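# Assemble two printed parts to match the stand's model

## Task

Join the two printed parts so they match the assembled example on the stand, working quickly; the job fails if the robot tips over or finishes leaning, or if anything is knocked or moved out of the work area.

## Robot and tools

ROBOT. A wheeled base carrying a lifting column with a head (stereo cameras) and two six-joint arms, left and right, each ending in a two-finger gripper. Shoulder height S = 0.90 m + column_m. Folded, as at the start, the body is 0.73 m long, 0.62 m wide, S + 0.43 m tall, with its front 0.40 m ahead of the column. The base can only drive straight or spin in place, never sideways.

FRAMES. Base frame: origin on the floor under the column, between the drive wheels; x forward, y left, z up, metres. left_hand and right_hand are reported in it: the point where the fingers meet (tips reach 8 mm further). The hand's z axis is the finger direction (quat_wxyz maps (0,0,1) onto it), its y axis runs along the opening. Odometry frame = base frame at scene start; base_odometry counts wheel turns only, so slip looks like travel. Heading in rad, left positive, -3.142 to 3.142.

TOOLS.
move: one action. "base" holds exactly one key: translate_m (relative drive in metres, forward positive, -3 to 3) or rotate_rad (relative spin in rad, counter-clockwise/left positive, -3.2 to 3.2); both are offsets from where the base last reported itself. "joints" is a single object keyed by joint name, each value an absolute target: column_m 0 to 0.8 m; head_tilt_rad -0.61 to 1.308 (0 level, positive down); for each side (left_/right_) joint1_rad -2.879 to 2.879, joint2_rad 0 to 3.141, joint3_rad 0 to 3.019, joint4_rad -1.692 to 1.57, joint5_rad -1.57 to 1.57 (hand sideways, positive to robot's right), joint6_rad -2.094 to 2.094 (hand roll, positive clockwise seen from behind), gripper_m 0 to 0.093 (fingertip gap in metres). Optional "speeds" caps top speed: translate_m 0.05–0.8 m/s, rotate_rad 0.1–1 rad/s (defaults are the maxima). Optional "min_time_s" 0.1–8 s sets a minimum duration for arm and gripper motions. "cameras" picks images (cam_head_left, cam_head_right, cam_left_wrist, cam_right_wrist, nav_camera, all). "blocking" true (default) returns when everything is still; false returns in about 0.5 s while motion continues, and a later move only overrides what it names. Unknown keys make a call invalid; out-of-range values are refused. No action runs over 15 s; base moves time out at 14 s. A move with no action just reports state and images.
wait: seconds 0–10; returns early once prior motions settle.
stop: brakes all your running motions; braked parts say "stopped" and may still press.
zoom_image: camera plus region [x0, y0, x1, y1] in pixels of its latest full image, at most 504 each way.
finished_scene: ends the scene for good (scene 1); the assembly must then stand on its own.

ARM GEOMETRY (approximate). With joint1 at -1.57 (left) or 1.57 (right) and joints 5, 6 at 0, the arm sits in a forward vertical plane 0.23 m off the column's side. Let a = j2 - 0.35, b = 1.05 + j2 - j3, c = b - j4. Hand ahead = 0.12 + 0.39 sin a + 0.38 cos b + 0.25 cos c; height = S + 0.39 cos a - 0.38 sin b - 0.25 sin c. Example: j2, j3, j4 = 0.92, 0.78, 0.14 gives 0.60 m ahead, 0.25 m below S. Real hands may sit up to 7 cm lower and nearer (14 cm when loaded), or 2 cm higher/further when empty; trust the reported hand positions. Raising a hand also draws it toward the column. Tiny target changes (under ~0.03 rad, 0.08 for joints 2 and 3) may not move a joint yet still read "done". Approach contacts in ~0.05 rad steps.

GRIPPER. Fingers 7 cm long; outer span is reading +1 cm at tips, +5 cm at base. If the reading stays 0.003 m or more above target, something is held. Closed on nothing reads 0.000–0.003. To release, command well above the reading.

RESULT LINES. base_status / joint_status: "moving", "done", "off_target", "contact_stop" (column or base only), "time_out", "not_followed", "stopped". "joint command not followed" means a self-collision guard withheld arm targets; back the offending joints off by at least 0.05 rad. on_its_own lists uncommanded behaviour ("held at" = current target). turned_by_wheels vs turned_by_imu disagreeing by over ~4% and ≥0.05 rad signals slip or collision. base_tilt gives forward/right lean in degrees. motor_effort is wheel load in percent (peak in brackets). wheel_motors_off = 1 when an overload cut the wheels for 2 s. MOTOR HOT warns of heat; at 100 °C an arm goes limp for 30–60 s (OVER-TEMPERATURE FAULT). After an uncommanded stop, later move/wait/finished_scene calls in the same reply are skipped.

COLUMN. Descending, it halts with contact_stop when an arm's load changes (a hand touching down); it then refuses to go lower until raised 0.2 m, unless the load returns to before.

AVOID. Letting the arms collide or squeeze each other (can end the scene); swinging both stretched, loaded arms fast (tipping); dropping parts or releasing them while moving; slamming into furniture; pushing a blocked arm for long (overheating — resend its reported positions to relax it); moving arms with column_m under 0.3 near the housing. If the base stalls, back off 0.05 m. Clock time, including thinking, counts, so work briskly.

Each tool is called after "Call:" as a command line: name --argument value for each argument, lists and objects as JSON in quotes; but a table of rows of numbers goes row by row, as --pt "numbers of a row", without its own name.

## Session

Call:
move --cameras '["all"]'

Scene clock: 0.00 s.
Joint torques (N m): no reading
Heat: left arm: hottest shoulder 28 °C; right arm: hottest shoulder 30 °C.
base_odometry: x=+0.000 y=+0.000 heading=+0.000
turned_by_wheels: +0.000
turned_by_imu: +0.000
base_tilt: forward=-0.3 right=+0.4
base_status: not commanded
joint_positions: column_m=+0.554 head_tilt_rad=+0.876 left_joint1_rad=-1.582 left_joint2_rad=+0.902 left_joint3_rad=+0.415 left_joint4_rad=-0.991 left_joint5_rad=-0.025 left_joint6_rad=-0.013 left_gripper_m=+0.09396 right_joint1_rad=+1.560 right_joint2_rad=+0.879 right_joint3_rad=+0.383 right_joint4_rad=-0.953 right_joint5_rad=-0.014 right_joint6_rad=+0.094 right_gripper_m=+0.09396
joint_status: not commanded
wheel_motors_off: 0
motor_effort: left_wheel=+1 right_wheel=+1
left_hand: x=+0.1388 y=+0.2267 z=+1.2580 quat_wxyz=(+0.459, -0.005, -0.888, -0.011) (m; base frame)
right_hand: x=+0.1318 y=-0.2252 z=+1.2567 quat_wxyz=(+0.446, -0.050, -0.893, +0.018) (m; base frame)
pictures: cam_head_left, cam_head_right, cam_left_wrist, cam_right_wrist, nav_camera

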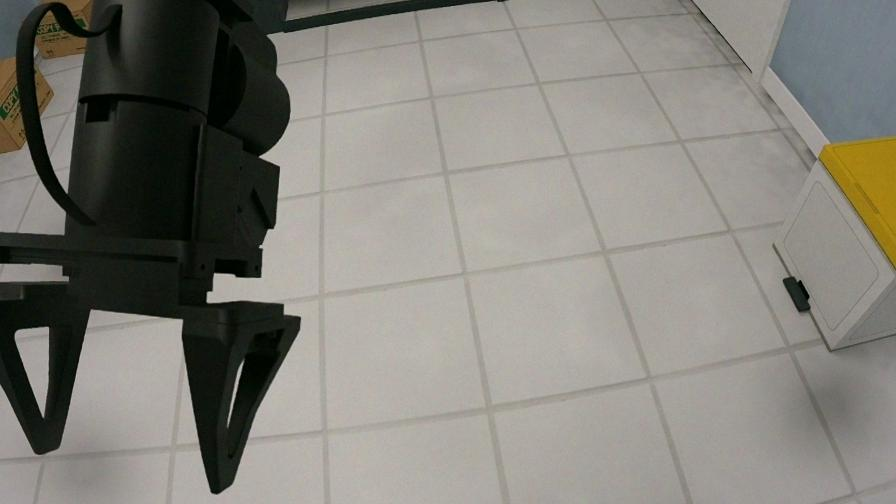

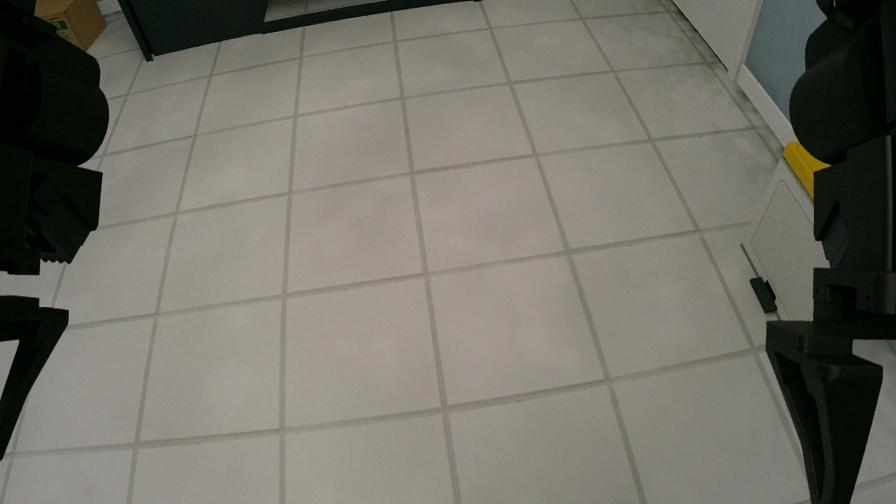

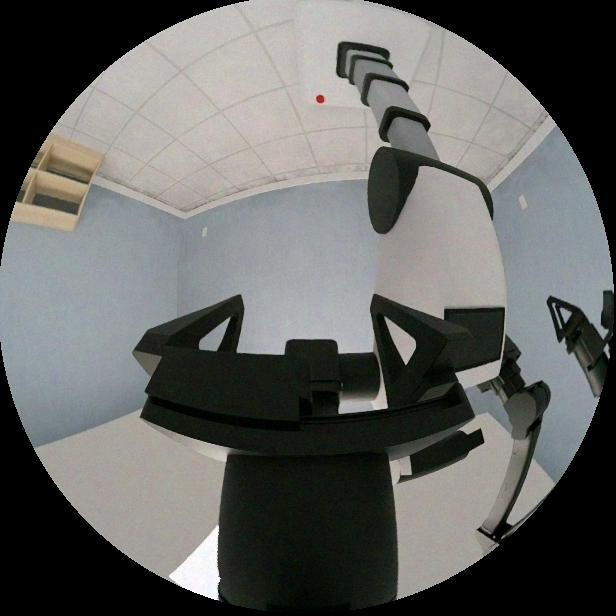

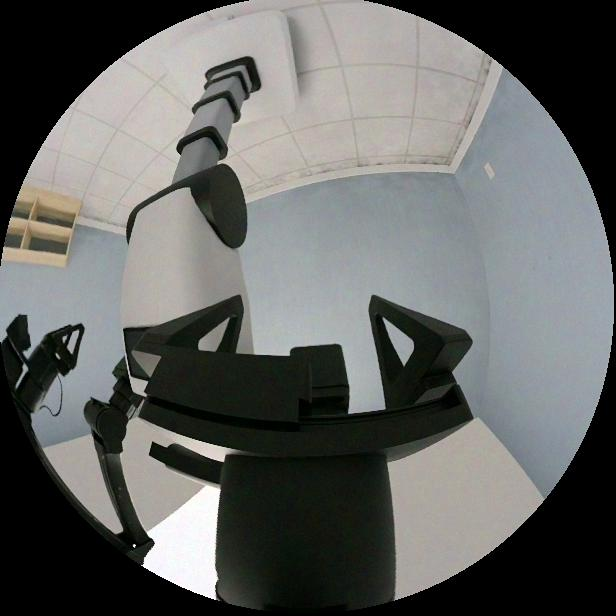

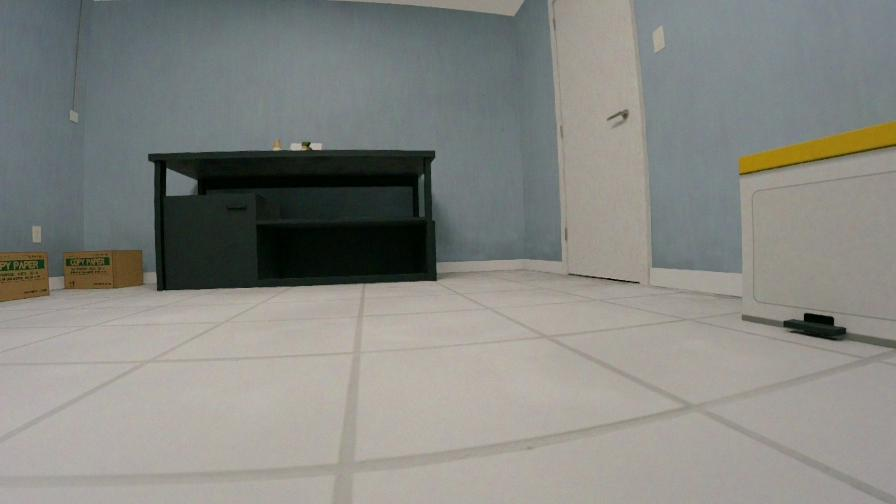

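Call:
move --joints '{"head_tilt_rad": 0.35}' --base '{"rotate_rad": 0.33}' --cameras '["cam_head_left", "cam_head_right", "nav_camera"]'

Scene clock: 2.37 s.
Joint torques (N m): left_arm=[1.67 -7.47 -1.28 -1.99 -0.12 -0.06] | right_arm=[1.32 -4.07 -1.33 -1.28 -0.07 0.11]
Heat: left arm: hottest shoulder 28 °C; right arm: hottest shoulder 30 °C.
move: done
base_odometry: x=+0.000 y=+0.000 heading=+0.329
turned_by_wheels: +0.329
turned_by_imu: +0.325
base_tilt: forward=-0.3 right=+0.4
base_status: done
joint_positions: column_m=+0.554 head_tilt_rad=+0.369 left_joint1_rad=-1.582 left_joint2_rad=+0.902 left_joint3_rad=+0.415 left_joint4_rad=-0.991 left_joint5_rad=-0.025 left_joint6_rad=-0.013 left_gripper_m=+0.09396 right_joint1_rad=+1.560 right_joint2_rad=+0.879 right_joint3_rad=+0.383 right_joint4_rad=-0.953 right_joint5_rad=-0.014 right_joint6_rad=+0.094 right_gripper_m=+0.09396
joint_status: all done
wheel_motors_off: 0
motor_effort: left_wheel=-5(46) right_wheel=+6(42)
left_hand: x=+0.1388 y=+0.2267 z=+1.2580 quat_wxyz=(+0.459, -0.005, -0.888, -0.011) (m; base frame)
right_hand: x=+0.1318 y=-0.2252 z=+1.2567 quat_wxyz=(+0.446, -0.050, -0.893, +0.018) (m; base frame)
pictures: cam_head_left, cam_head_right, nav_camera
camera_calibration:
cam_head_left: T_world_to_cam=[[0.120669, -0.992281, -0.028605, 0.0923705], [-0.403163, -0.0226549, -0.914848, 1.42803], [0.907138, 0.121926, -0.402784, 0.50413], [0, 0, 0, 1]] pos_world=[0.107268, 0.0625429, 1.51213]
cam_head_right: T_world_to_cam=[[0.123137, -0.992046, -0.0261121, -0.0310198], [-0.403003, -0.0259429, -0.914831, 1.42789], [0.906877, 0.123173, -0.402992, 0.504399], [0, 0, 0, 1]] pos_world=[0.121834, -0.055858, 1.50873]

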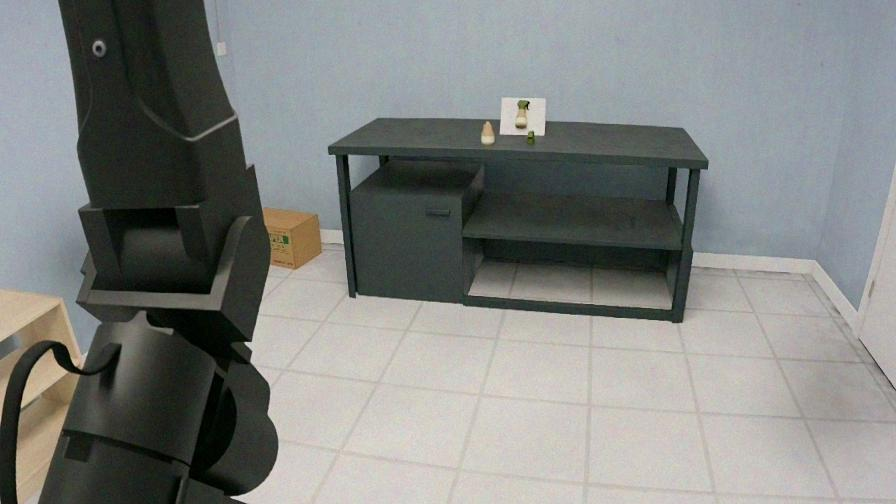

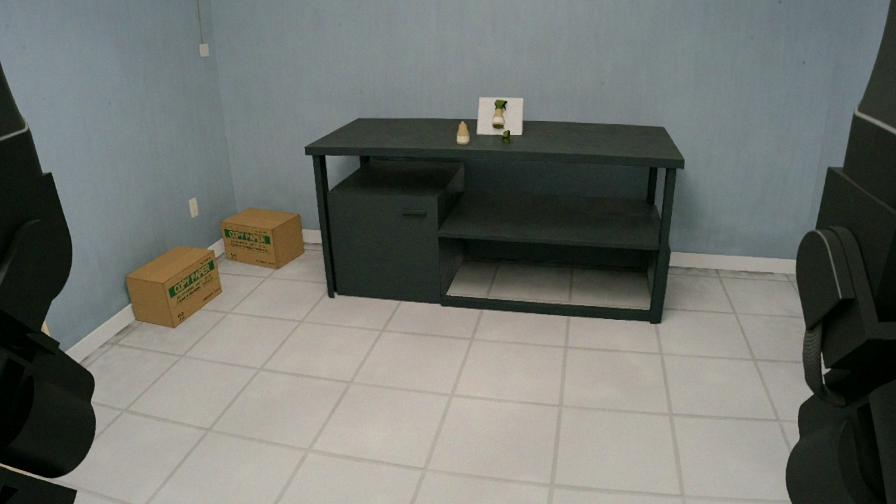

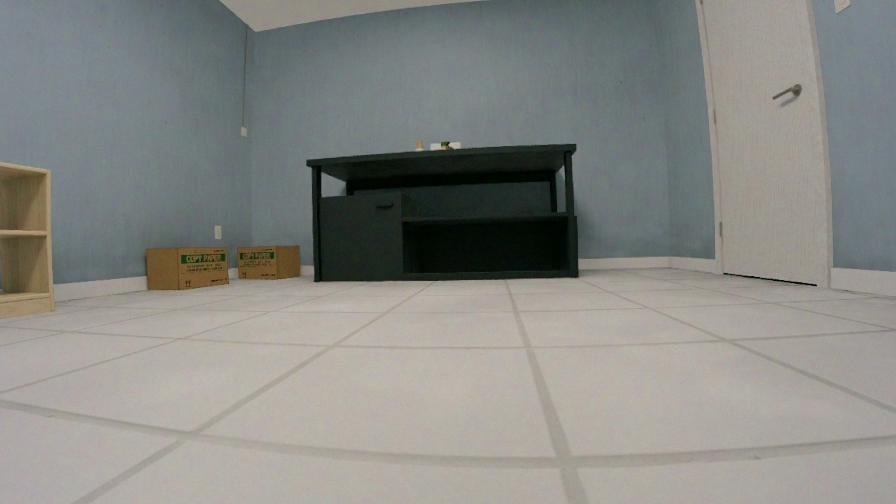

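Call:
zoom_image --camera "cam_head_right" --region '[420, 80, 570, 165]'

Call:
zoom_image --camera "cam_head_left" --region '[440, 80, 590, 165]'

Scaled by 3.360.

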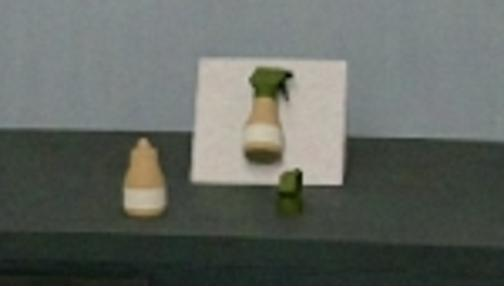

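Scaled by 3.360.

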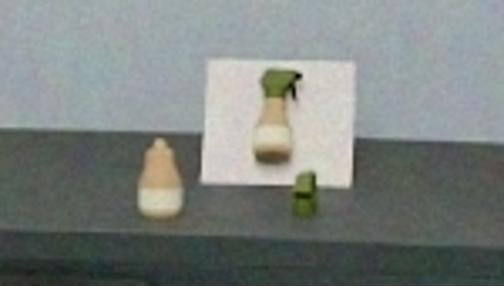

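Call:
move --base '{"rotate_rad": 0.13}'

Call:
move --base '{"translate_m": 1.95}' --joints '{"head_tilt_rad": 0.7}'

Call:
move --base '{"rotate_rad": -0.213}' --cameras '["cam_head_left", "cam_head_right", "nav_camera"]'

Scene clock: 7.33 s.
Joint torques (N m): left_arm=[1.55 -7.41 -1.26 -1.99 -0.12 -0.05] | right_arm=[1.32 -4.01 -1.33 -1.29 -0.07 0.11]
Heat: left arm: hottest shoulder 28 °C; right arm: hottest shoulder 30 °C.
move: done
base_odometry: x=+0.000 y=+0.000 heading=+0.458
turned_by_wheels: +0.129
turned_by_imu: +0.129
base_tilt: forward=-0.3 right=+0.4
base_status: done
joint_positions: column_m=+0.554 head_tilt_rad=+0.369 left_joint1_rad=-1.582 left_joint2_rad=+0.902 left_joint3_rad=+0.415 left_joint4_rad=-0.991 left_joint5_rad=-0.025 left_joint6_rad=-0.013 left_gripper_m=+0.09396 right_joint1_rad=+1.560 right_joint2_rad=+0.879 right_joint3_rad=+0.383 right_joint4_rad=-0.953 right_joint5_rad=-0.014 right_joint6_rad=+0.094 right_gripper_m=+0.09396
joint_status: not commanded
wheel_motors_off: 0
motor_effort: left_wheel=-4(33) right_wheel=+4(32)
left_hand: x=+0.1388 y=+0.2267 z=+1.2580 quat_wxyz=(+0.459, -0.005, -0.888, -0.011) (m; base frame)
right_hand: x=+0.1318 y=-0.2252 z=+1.2567 quat_wxyz=(+0.446, -0.050, -0.893, +0.018) (m; base frame)
pictures: none

Scene clock: 11.83 s.
Joint torques (N m): left_arm=[1.67 -7.47 -1.32 -1.98 -0.12 -0.06] | right_arm=[1.32 -4.07 -1.26 -1.31 -0.07 0.11]
Heat: left arm: hottest shoulder 28 °C; right arm: hottest shoulder 30 °C.
move: done
base_odometry: x=+1.749 y=+0.862 heading=+0.458
turned_by_wheels: +0.000
turned_by_imu: -0.005
base_tilt: forward=-0.3 right=+0.4
base_status: done
joint_positions: column_m=+0.554 head_tilt_rad=+0.703 left_joint1_rad=-1.582 left_joint2_rad=+0.902 left_joint3_rad=+0.417 left_joint4_rad=-0.991 left_joint5_rad=-0.025 left_joint6_rad=-0.013 left_gripper_m=+0.09396 right_joint1_rad=+1.560 right_joint2_rad=+0.879 right_joint3_rad=+0.383 right_joint4_rad=-0.953 right_joint5_rad=-0.014 right_joint6_rad=+0.094 right_gripper_m=+0.09396
joint_status: all done
wheel_motors_off: 0
motor_effort: left_wheel=+0(46) right_wheel=-1(52)
left_hand: x=+0.1394 y=+0.2267 z=+1.2578 quat_wxyz=(+0.459, -0.005, -0.889, -0.011) (m; base frame)
right_hand: x=+0.1316 y=-0.2252 z=+1.2568 quat_wxyz=(+0.446, -0.050, -0.893, +0.018) (m; base frame)
pictures: none

Scene clock: 13.20 s.
Joint torques (N m): left_arm=[1.61 -7.24 -1.35 -1.98 -0.12 -0.05] | right_arm=[1.32 -4.07 -1.32 -1.29 -0.07 0.11]
Heat: left arm: hottest shoulder 28 °C; right arm: hottest shoulder 30 °C.
move: done
base_odometry: x=+1.749 y=+0.862 heading=+0.246
turned_by_wheels: -0.212
turned_by_imu: -0.210
base_tilt: forward=-0.3 right=+0.4
base_status: done
joint_positions: column_m=+0.554 head_tilt_rad=+0.703 left_joint1_rad=-1.582 left_joint2_rad=+0.902 left_joint3_rad=+0.417 left_joint4_rad=-0.991 left_joint5_rad=-0.025 left_joint6_rad=-0.013 left_gripper_m=+0.09396 right_joint1_rad=+1.560 right_joint2_rad=+0.879 right_joint3_rad=+0.383 right_joint4_rad=-0.953 right_joint5_rad=-0.014 right_joint6_rad=+0.094 right_gripper_m=+0.09396
joint_status: not commanded
wheel_motors_off: 0
motor_effort: left_wheel=+1(37) right_wheel=-1(49)
left_hand: x=+0.1394 y=+0.2267 z=+1.2578 quat_wxyz=(+0.459, -0.005, -0.889, -0.011) (m; base frame)
right_hand: x=+0.1316 y=-0.2252 z=+1.2568 quat_wxyz=(+0.446, -0.050, -0.893, +0.018) (m; base frame)
pictures: cam_head_left, cam_head_right, nav_camera
camera_calibration:
cam_head_left: T_world_to_cam=[[0.104618, -0.992281, -0.0665799, 0.151649], [-0.680784, -0.0226515, -0.732134, 1.1606], [0.724974, 0.121921, -0.677899, 0.936883], [0, 0, 0, 1]] pos_world=[0.0950344, 0.0625429, 1.49492]
cam_head_right: T_world_to_cam=[[0.107767, -0.992047, -0.0650339, 0.0296787], [-0.680628, -0.0259395, -0.73217, 1.16046], [0.72466, 0.123167, -0.67801, 0.936956], [0, 0, 0, 1]] pos_world=[0.107671, -0.055858, 1.48685]

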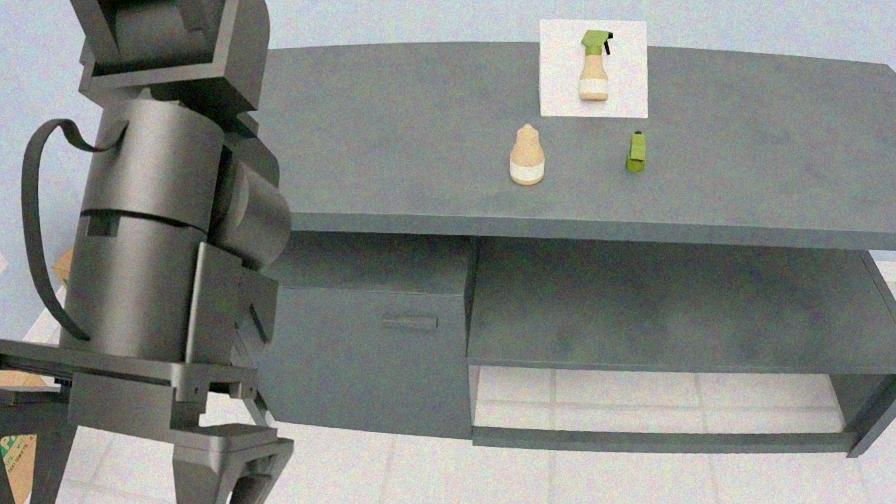

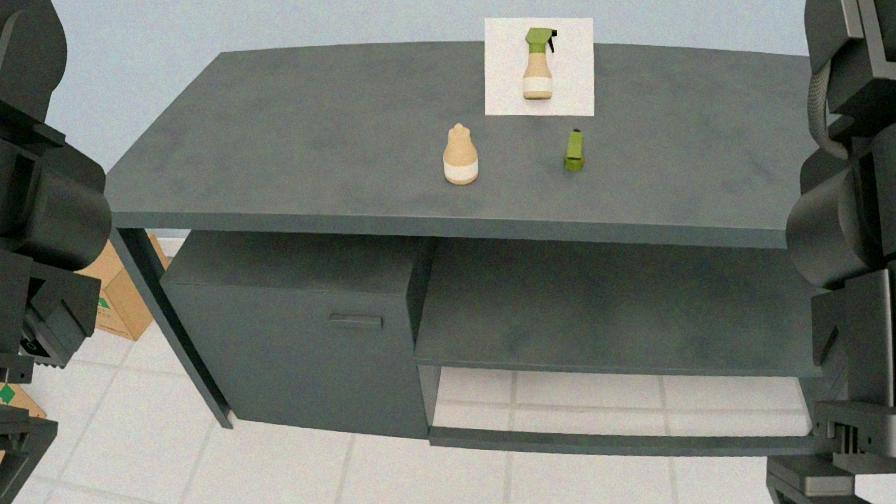

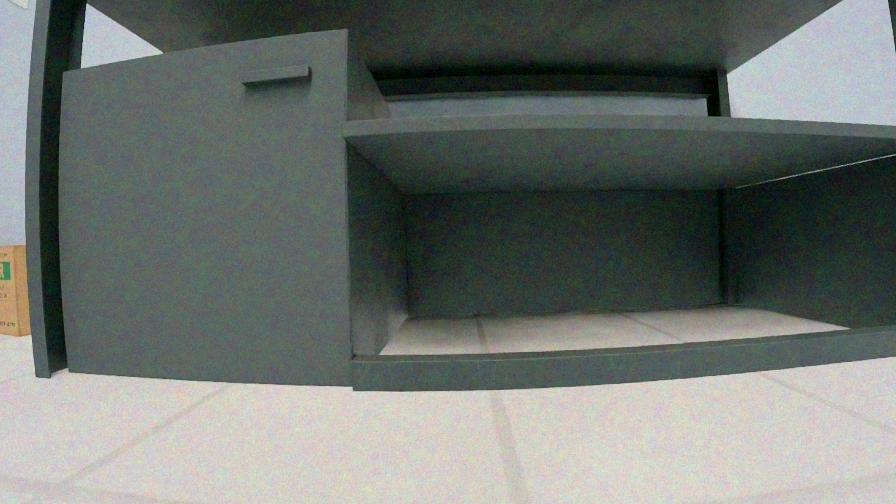

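Call:
zoom_image --camera "cam_head_right" --region '[420, 0, 620, 200]'

Call:
zoom_image --camera "cam_head_left" --region '[490, 0, 690, 200]'

Scaled by 2.520.

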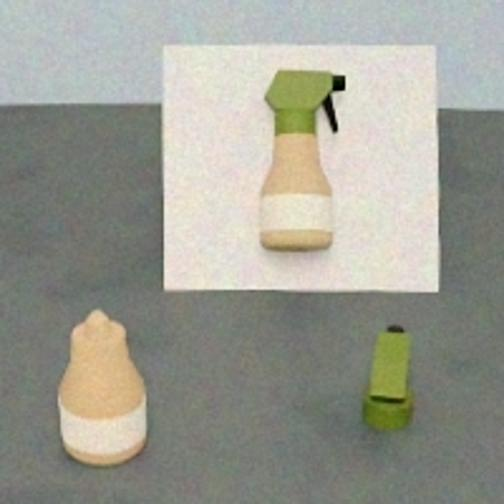

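Scaled by 2.520.

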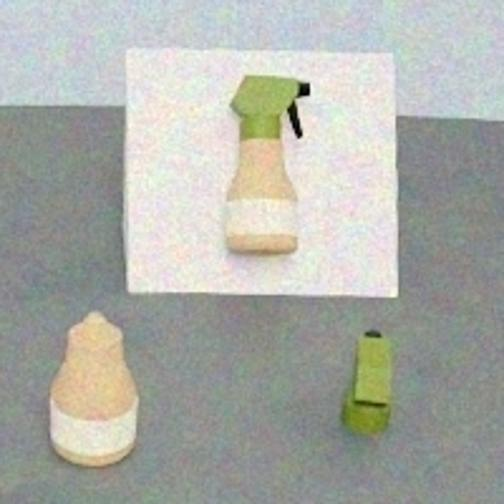

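Call:
move --base '{"translate_m": 0.36}' --joints '{"head_tilt_rad": 0.75, "column_m": 0.44}' --cameras '["cam_head_left", "cam_head_right", "nav_camera"]'

Call:
zoom_image --camera "cam_head_right" --region '[420, 40, 720, 300]'

Call:
zoom_image --camera "cam_head_left" --region '[420, 40, 720, 300]'

Scene clock: 21.30 s.
Joint torques (N m): left_arm=[1.61 -7.41 -1.42 -1.96 -0.12 -0.06] | right_arm=[1.32 -4.07 -1.36 -1.31 -0.07 0.11]
Heat: left arm: hottest shoulder 28 °C; right arm: hottest shoulder 30 °C.
move: done
base_odometry: x=+2.099 y=+0.950 heading=+0.246
turned_by_wheels: -0.001
turned_by_imu: -0.002
base_tilt: forward=-0.3 right=+0.4
base_status: done
joint_positions: column_m=+0.440 head_tilt_rad=+0.753 left_joint1_rad=-1.582 left_joint2_rad=+0.902 left_joint3_rad=+0.418 left_joint4_rad=-0.991 left_joint5_rad=-0.025 left_joint6_rad=-0.013 left_gripper_m=+0.09396 right_joint1_rad=+1.560 right_joint2_rad=+0.879 right_joint3_rad=+0.384 right_joint4_rad=-0.953 right_joint5_rad=-0.014 right_joint6_rad=+0.094 right_gripper_m=+0.09396
joint_status: all done
wheel_motors_off: 0
motor_effort: left_wheel=+0(47) right_wheel=+1(48)
left_hand: x=+0.1402 y=+0.2267 z=+1.1436 quat_wxyz=(+0.458, -0.005, -0.889, -0.011) (m; base frame)
right_hand: x=+0.1325 y=-0.2252 z=+1.1426 quat_wxyz=(+0.445, -0.050, -0.894, +0.018) (m; base frame)
pictures: cam_head_left, cam_head_right, nav_camera
camera_calibration:
cam_head_left: T_world_to_cam=[[0.101191, -0.99228, -0.0716976, 0.151543], [-0.716258, -0.0226469, -0.697468, 1.02949], [0.69046, 0.121931, -0.71302, 0.911534], [0, 0, 0, 1]] pos_world=[0.0926685, 0.0625428, 1.37885]
cam_head_right: T_world_to_cam=[[0.104413, -0.992046, -0.0703097, 0.0299586], [-0.716104, -0.0259349, -0.697512, 1.0294], [0.69014, 0.123178, -0.713115, 0.91149], [0, 0, 0, 1]] pos_world=[0.104975, -0.0558581, 1.37012]

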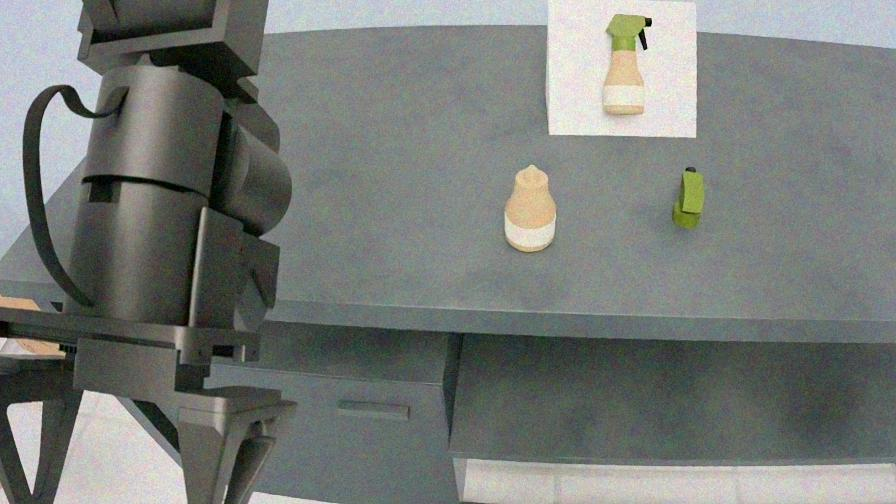

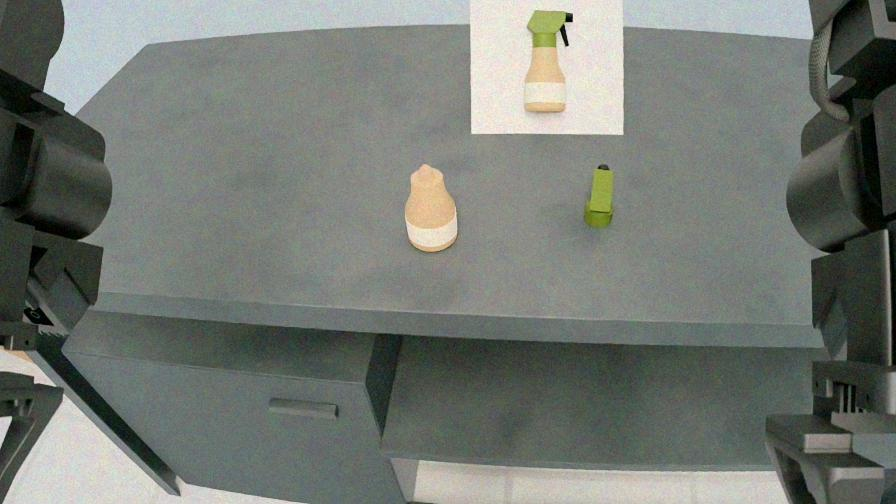

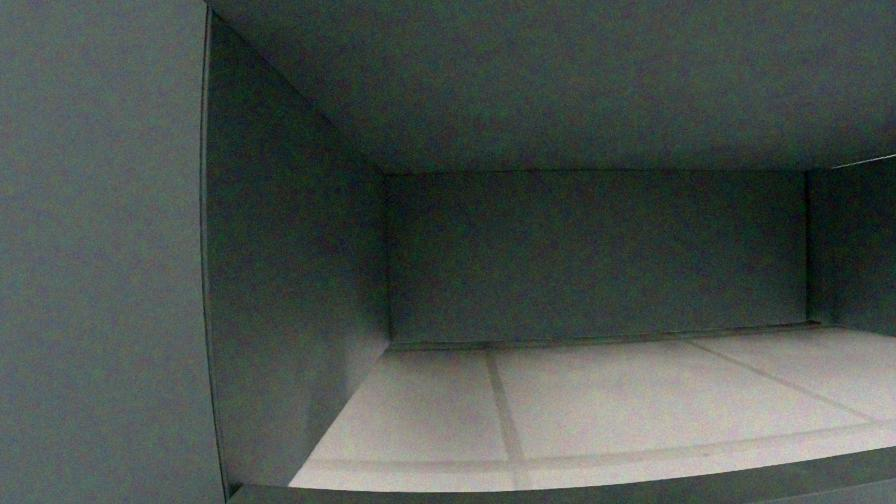

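Scaled by 1.680.

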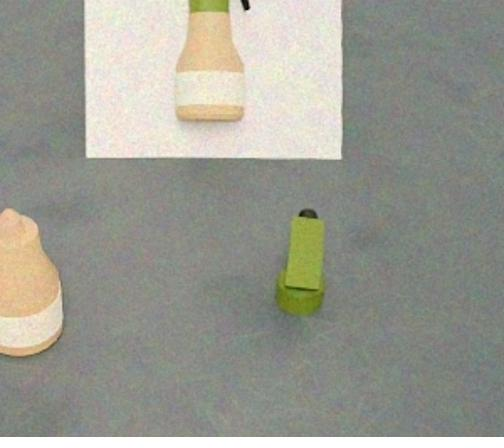

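Scaled by 1.680.

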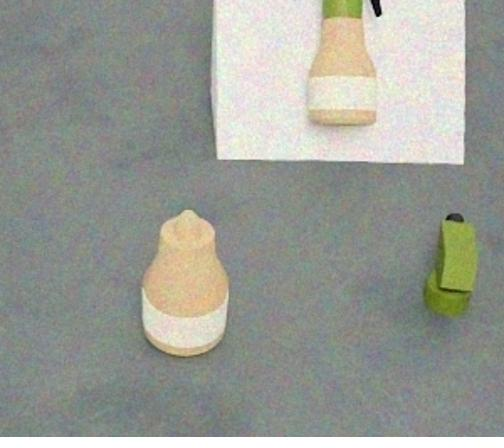

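Call:
zoom_image --camera "cam_head_left" --region '[490, 150, 570, 260]'

Call:
zoom_image --camera "cam_head_right" --region '[390, 150, 470, 260]'

Call:
zoom_image --camera "cam_head_right" --region '[560, 150, 640, 240]'

Call:
zoom_image --camera "cam_head_right" --region '[500, 0, 600, 120]'

Scaled by 4.582.

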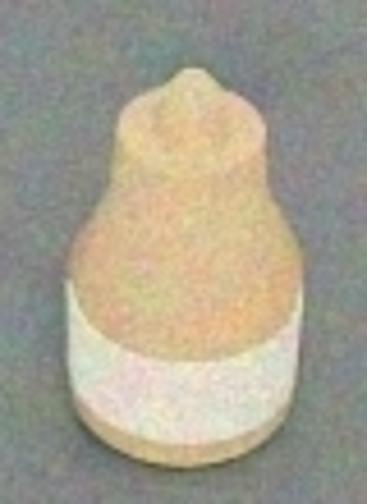

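Scaled by 4.582.

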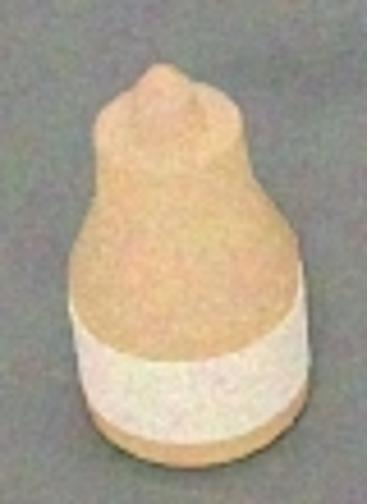

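Scaled by 5.600.

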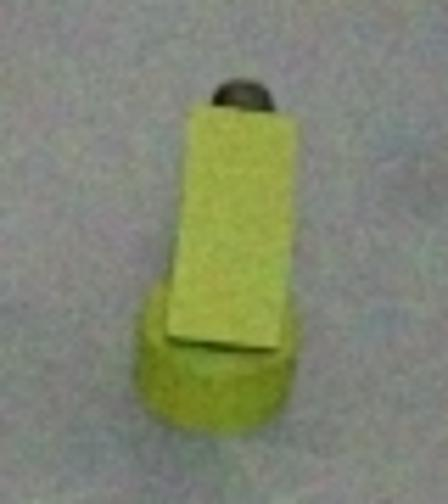

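Scaled by 4.200.

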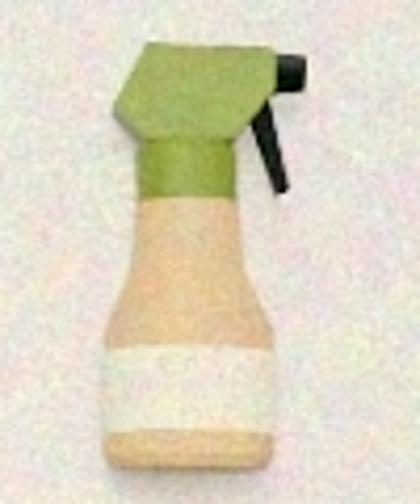

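Call:
move --joints '{"right_joint1_rad": 1.7845, "right_joint2_rad": 1.297, "right_joint3_rad": 1.417, "right_joint4_rad": -0.651, "right_joint5_rad": 0.185, "right_joint6_rad": 0.24, "right_gripper_m": 0.06}' --cameras '["cam_head_left", "cam_head_right", "cam_right_wrist"]'

Scene clock: 29.30 s.
Joint torques (N m): left_arm=[1.55 -7.47 -1.46 -1.99 -0.12 -0.05] | right_arm=[2.9 -13.8 6.75 0.9 0.06 0.2]
Heat: left arm: hottest shoulder 29 °C; right arm: hottest shoulder 30 °C.
move: done
base_odometry: x=+2.099 y=+0.950 heading=+0.246
turned_by_wheels: +0.000
turned_by_imu: +0.000
base_tilt: forward=-0.3 right=+0.5
base_status: not commanded
joint_positions: column_m=+0.440 head_tilt_rad=+0.753 left_joint1_rad=-1.582 left_joint2_rad=+0.902 left_joint3_rad=+0.418 left_joint4_rad=-0.991 left_joint5_rad=-0.025 left_joint6_rad=-0.013 left_gripper_m=+0.09396 right_joint1_rad=+1.786 right_joint2_rad=+1.298 right_joint3_rad=+1.404 right_joint4_rad=-0.655 right_joint5_rad=+0.182 right_joint6_rad=+0.231 right_gripper_m=+0.06013
joint_status: all done
wheel_motors_off: 0
motor_effort: left_wheel=-1(3) right_wheel=+2(3)
left_hand: x=+0.1402 y=+0.2267 z=+1.1436 quat_wxyz=(+0.458, -0.005, -0.889, -0.011) (m; base frame)
right_hand: x=+0.6528 y=-0.1335 z=+1.0175 quat_wxyz=(+0.008, -0.059, -0.998, -0.001) (m; base frame)
pictures: cam_head_left, cam_head_right, cam_right_wrist
camera_calibration:
cam_head_left: T_world_to_cam=[[0.101191, -0.99228, -0.0716976, 0.151543], [-0.716258, -0.0226469, -0.697468, 1.02949], [0.69046, 0.121931, -0.71302, 0.911534], [0, 0, 0, 1]] pos_world=[0.0926685, 0.0625428, 1.37885]
cam_head_right: T_world_to_cam=[[0.104413, -0.992046, -0.0703097, 0.0299586], [-0.716104, -0.0259349, -0.697512, 1.0294], [0.69014, 0.123178, -0.713115, 0.91149], [0, 0, 0, 1]] pos_world=[0.104975, -0.0558581, 1.37012]
cam_right_wrist: T_world_to_cam=[[-0.115564, -0.993144, 0.0175784, -0.0773162], [-0.805911, 0.104093, 0.582814, -0.0464755], [-0.580648, 0.0531858, -0.812415, 1.33865], [0, 0, 0, 1]] pos_world=[0.730896, -0.143146, 1.11599]

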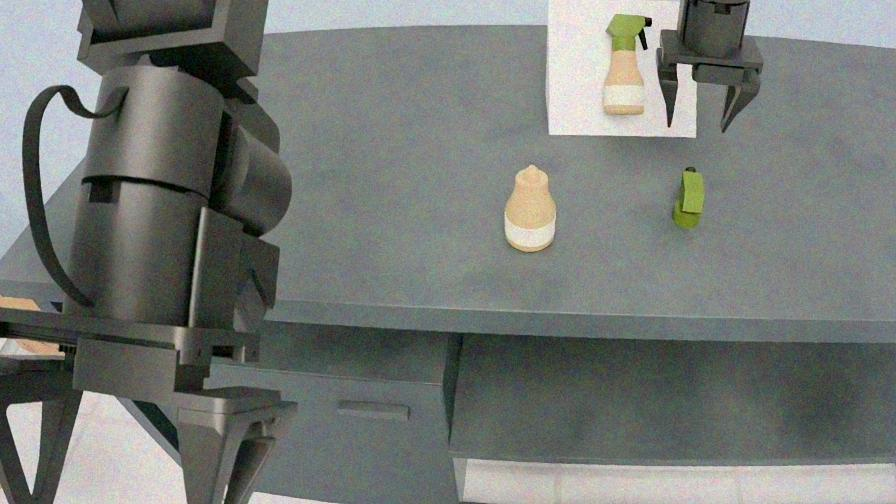

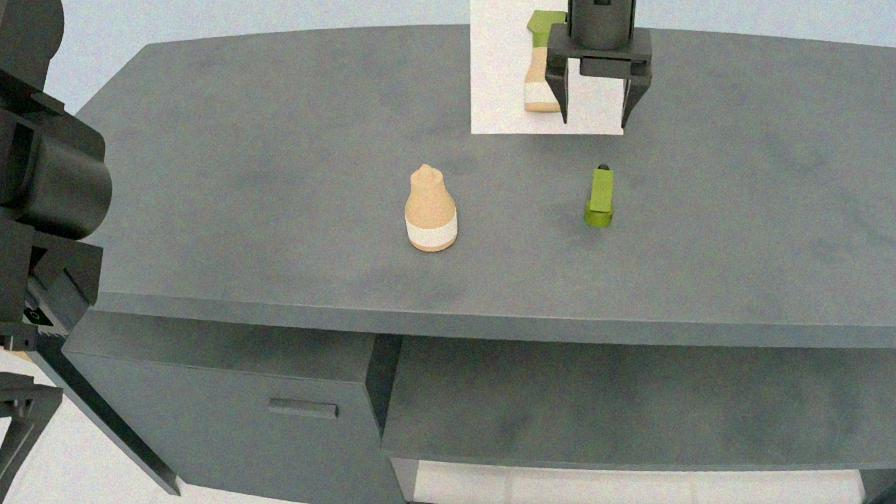

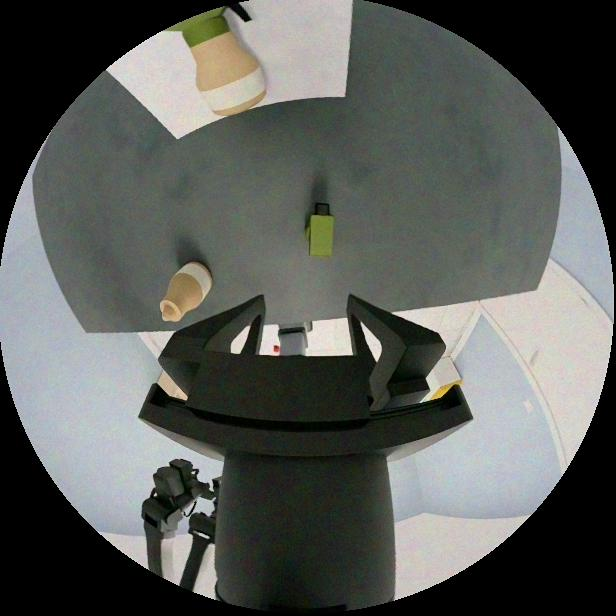

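Call:
move --joints '{"right_joint1_rad": 1.732, "right_joint5_rad": 0.141, "right_joint6_rad": 0.19, "column_m": 0.385}' --base '{"translate_m": 0.016}' --cameras '["cam_head_right", "cam_right_wrist"]'

Call:
zoom_image --camera "cam_right_wrist" --region '[130, 150, 430, 400]'

Call:
zoom_image --camera "cam_head_right" --region '[400, 20, 700, 270]'

Scene clock: 36.73 s.
Joint torques (N m): left_arm=[1.61 -7.47 -1.59 -1.99 -0.12 -0.05] | right_arm=[2.67 -13.92 6.74 0.85 -0.11 0.09]
Heat: left arm: hottest shoulder 29 °C; right arm: hottest shoulder 30 °C.
move: done
base_odometry: x=+2.114 y=+0.954 heading=+0.245
turned_by_wheels: +0.000
turned_by_imu: +0.000
base_tilt: forward=-0.3 right=+0.4
base_status: done
joint_positions: column_m=+0.385 head_tilt_rad=+0.753 left_joint1_rad=-1.582 left_joint2_rad=+0.902 left_joint3_rad=+0.420 left_joint4_rad=-0.991 left_joint5_rad=-0.025 left_joint6_rad=-0.013 left_gripper_m=+0.09396 right_joint1_rad=+1.731 right_joint2_rad=+1.298 right_joint3_rad=+1.404 right_joint4_rad=-0.655 right_joint5_rad=+0.143 right_joint6_rad=+0.192 right_gripper_m=+0.06013
joint_status: all done
wheel_motors_off: 0
motor_effort: left_wheel=+0(34) right_wheel=+0(31)
left_hand: x=+0.1410 y=+0.2267 z=+1.0883 quat_wxyz=(+0.457, -0.004, -0.889, -0.011) (m; base frame)
right_hand: x=+0.6544 y=-0.1584 z=+0.9586 quat_wxyz=(+0.009, -0.054, -0.998, +0.003) (m; base frame)
pictures: cam_head_right, cam_right_wrist
camera_calibration:
cam_head_right: T_world_to_cam=[[0.10441, -0.992045, -0.0703178, 0.0261025], [-0.716202, -0.0259443, -0.697411, 0.990917], [0.690039, 0.123178, -0.713214, 0.872408], [0, 0, 0, 1]] pos_world=[0.104976, -0.055858, 1.31512]
cam_right_wrist: T_world_to_cam=[[-0.105635, -0.994055, 0.0263872, -0.116002], [-0.804921, 0.101058, 0.584713, -0.0111975], [-0.583904, 0.0405268, -0.810811, 1.29177], [0, 0, 0, 1]] pos_world=[0.733, -0.166532, 1.05699]

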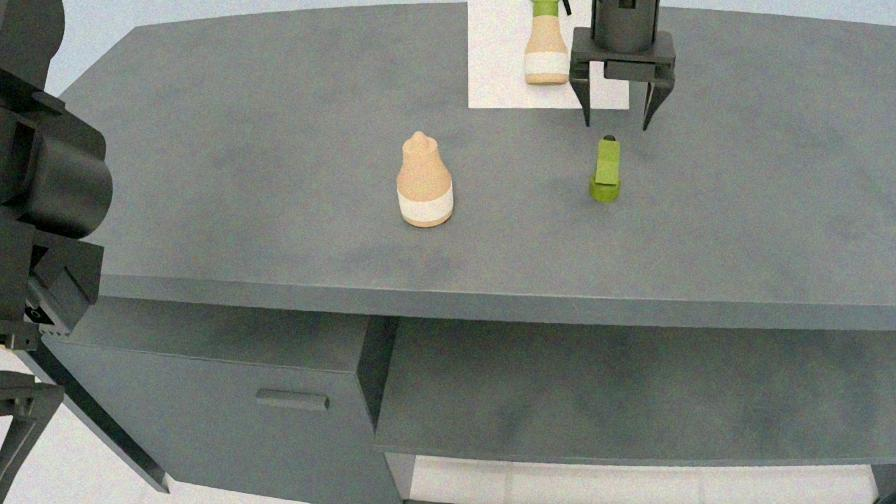

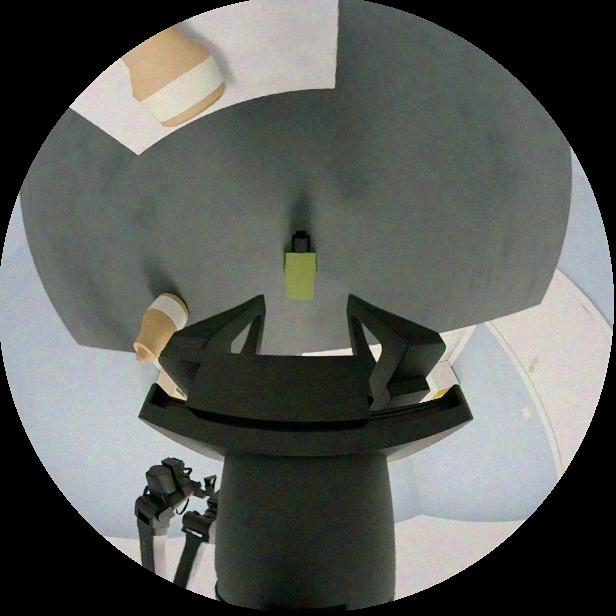

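Scaled by 1.680 from the camera's 616x616 image, which has a finer 880x880 frame.

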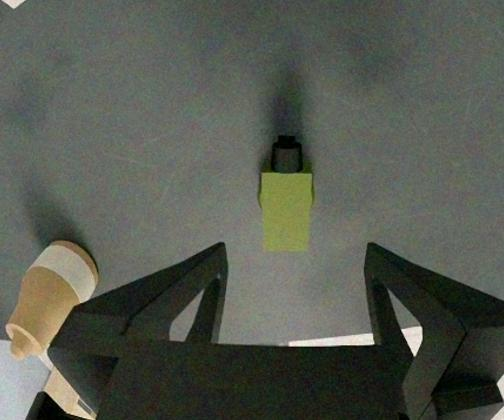

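Scaled by 1.680.

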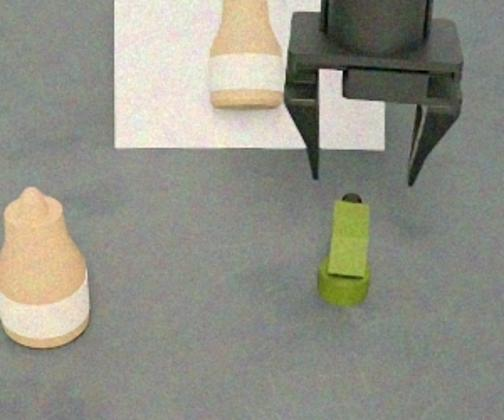

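Call:
move --joints '{"right_joint1_rad": 1.747, "column_m": 0.332}' --cameras '["cam_head_right", "cam_right_wrist"]'

Call:
zoom_image --camera "cam_right_wrist" --region '[200, 200, 400, 370]'

Call:
zoom_image --camera "cam_head_right" --region '[530, 60, 710, 210]'

Scene clock: 41.47 s.
Joint torques (N m): left_arm=[1.61 -7.65 -1.61 -1.98 -0.12 -0.06] | right_arm=[3.37 -13.92 6.75 0.85 -0.11 0.09]
Heat: left arm: hottest shoulder 29 °C; right arm: hottest shoulder 30 °C.
move: done
base_odometry: x=+2.114 y=+0.954 heading=+0.245
turned_by_wheels: +0.000
turned_by_imu: +0.000
base_tilt: forward=-0.2 right=+0.4
base_status: not commanded
joint_positions: column_m=+0.332 head_tilt_rad=+0.753 left_joint1_rad=-1.582 left_joint2_rad=+0.902 left_joint3_rad=+0.420 left_joint4_rad=-0.991 left_joint5_rad=-0.025 left_joint6_rad=-0.013 left_gripper_m=+0.09396 right_joint1_rad=+1.737 right_joint2_rad=+1.298 right_joint3_rad=+1.404 right_joint4_rad=-0.655 right_joint5_rad=+0.143 right_joint6_rad=+0.192 right_gripper_m=+0.06013
joint_status: all done
wheel_motors_off: 0
motor_effort: left_wheel=+1(1) right_wheel=+0(1)
left_hand: x=+0.1410 y=+0.2267 z=+1.0353 quat_wxyz=(+0.457, -0.004, -0.889, -0.011) (m; base frame)
right_hand: x=+0.6542 y=-0.1545 z=+0.9060 quat_wxyz=(+0.009, -0.053, -0.999, +0.001) (m; base frame)
pictures: cam_head_right, cam_right_wrist
camera_calibration:
cam_head_right: T_world_to_cam=[[0.10441, -0.992045, -0.0703178, 0.0223756], [-0.716202, -0.0259443, -0.697411, 0.953954], [0.690039, 0.123178, -0.713214, 0.834608], [0, 0, 0, 1]] pos_world=[0.104976, -0.055858, 1.26212]
cam_right_wrist: T_world_to_cam=[[-0.102216, -0.994551, 0.0204826, -0.107709], [-0.805204, 0.0948108, 0.58537, 0.0176242], [-0.584122, 0.0433413, -0.810508, 1.24909], [0, 0, 0, 1]] pos_world=[0.732802, -0.16293, 1.00428]

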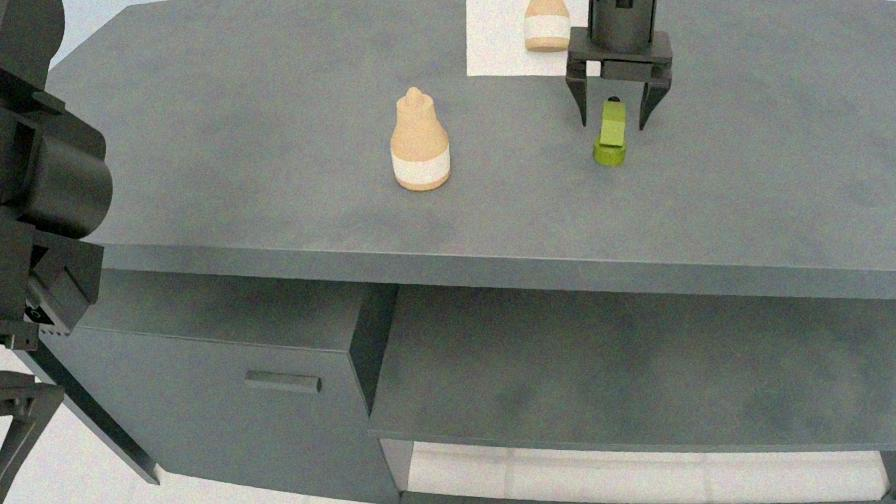

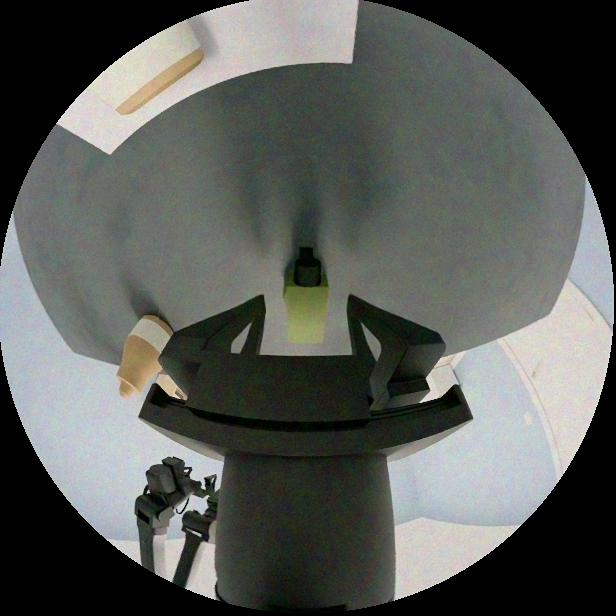

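Scaled by 2.520 from the camera's 616x616 image, which has a finer 880x880 frame.

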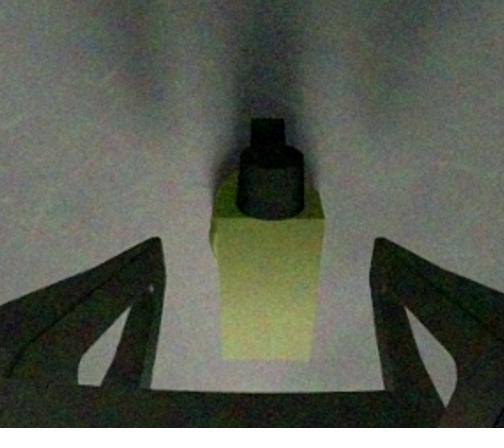

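Scaled by 2.800.

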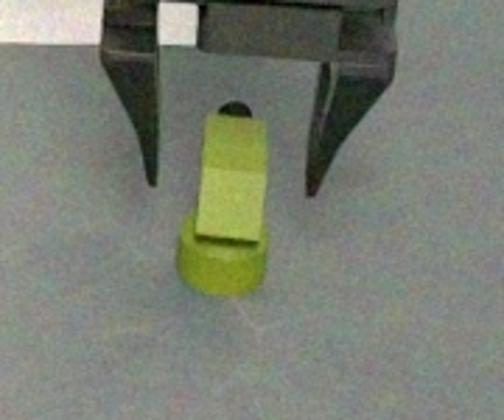

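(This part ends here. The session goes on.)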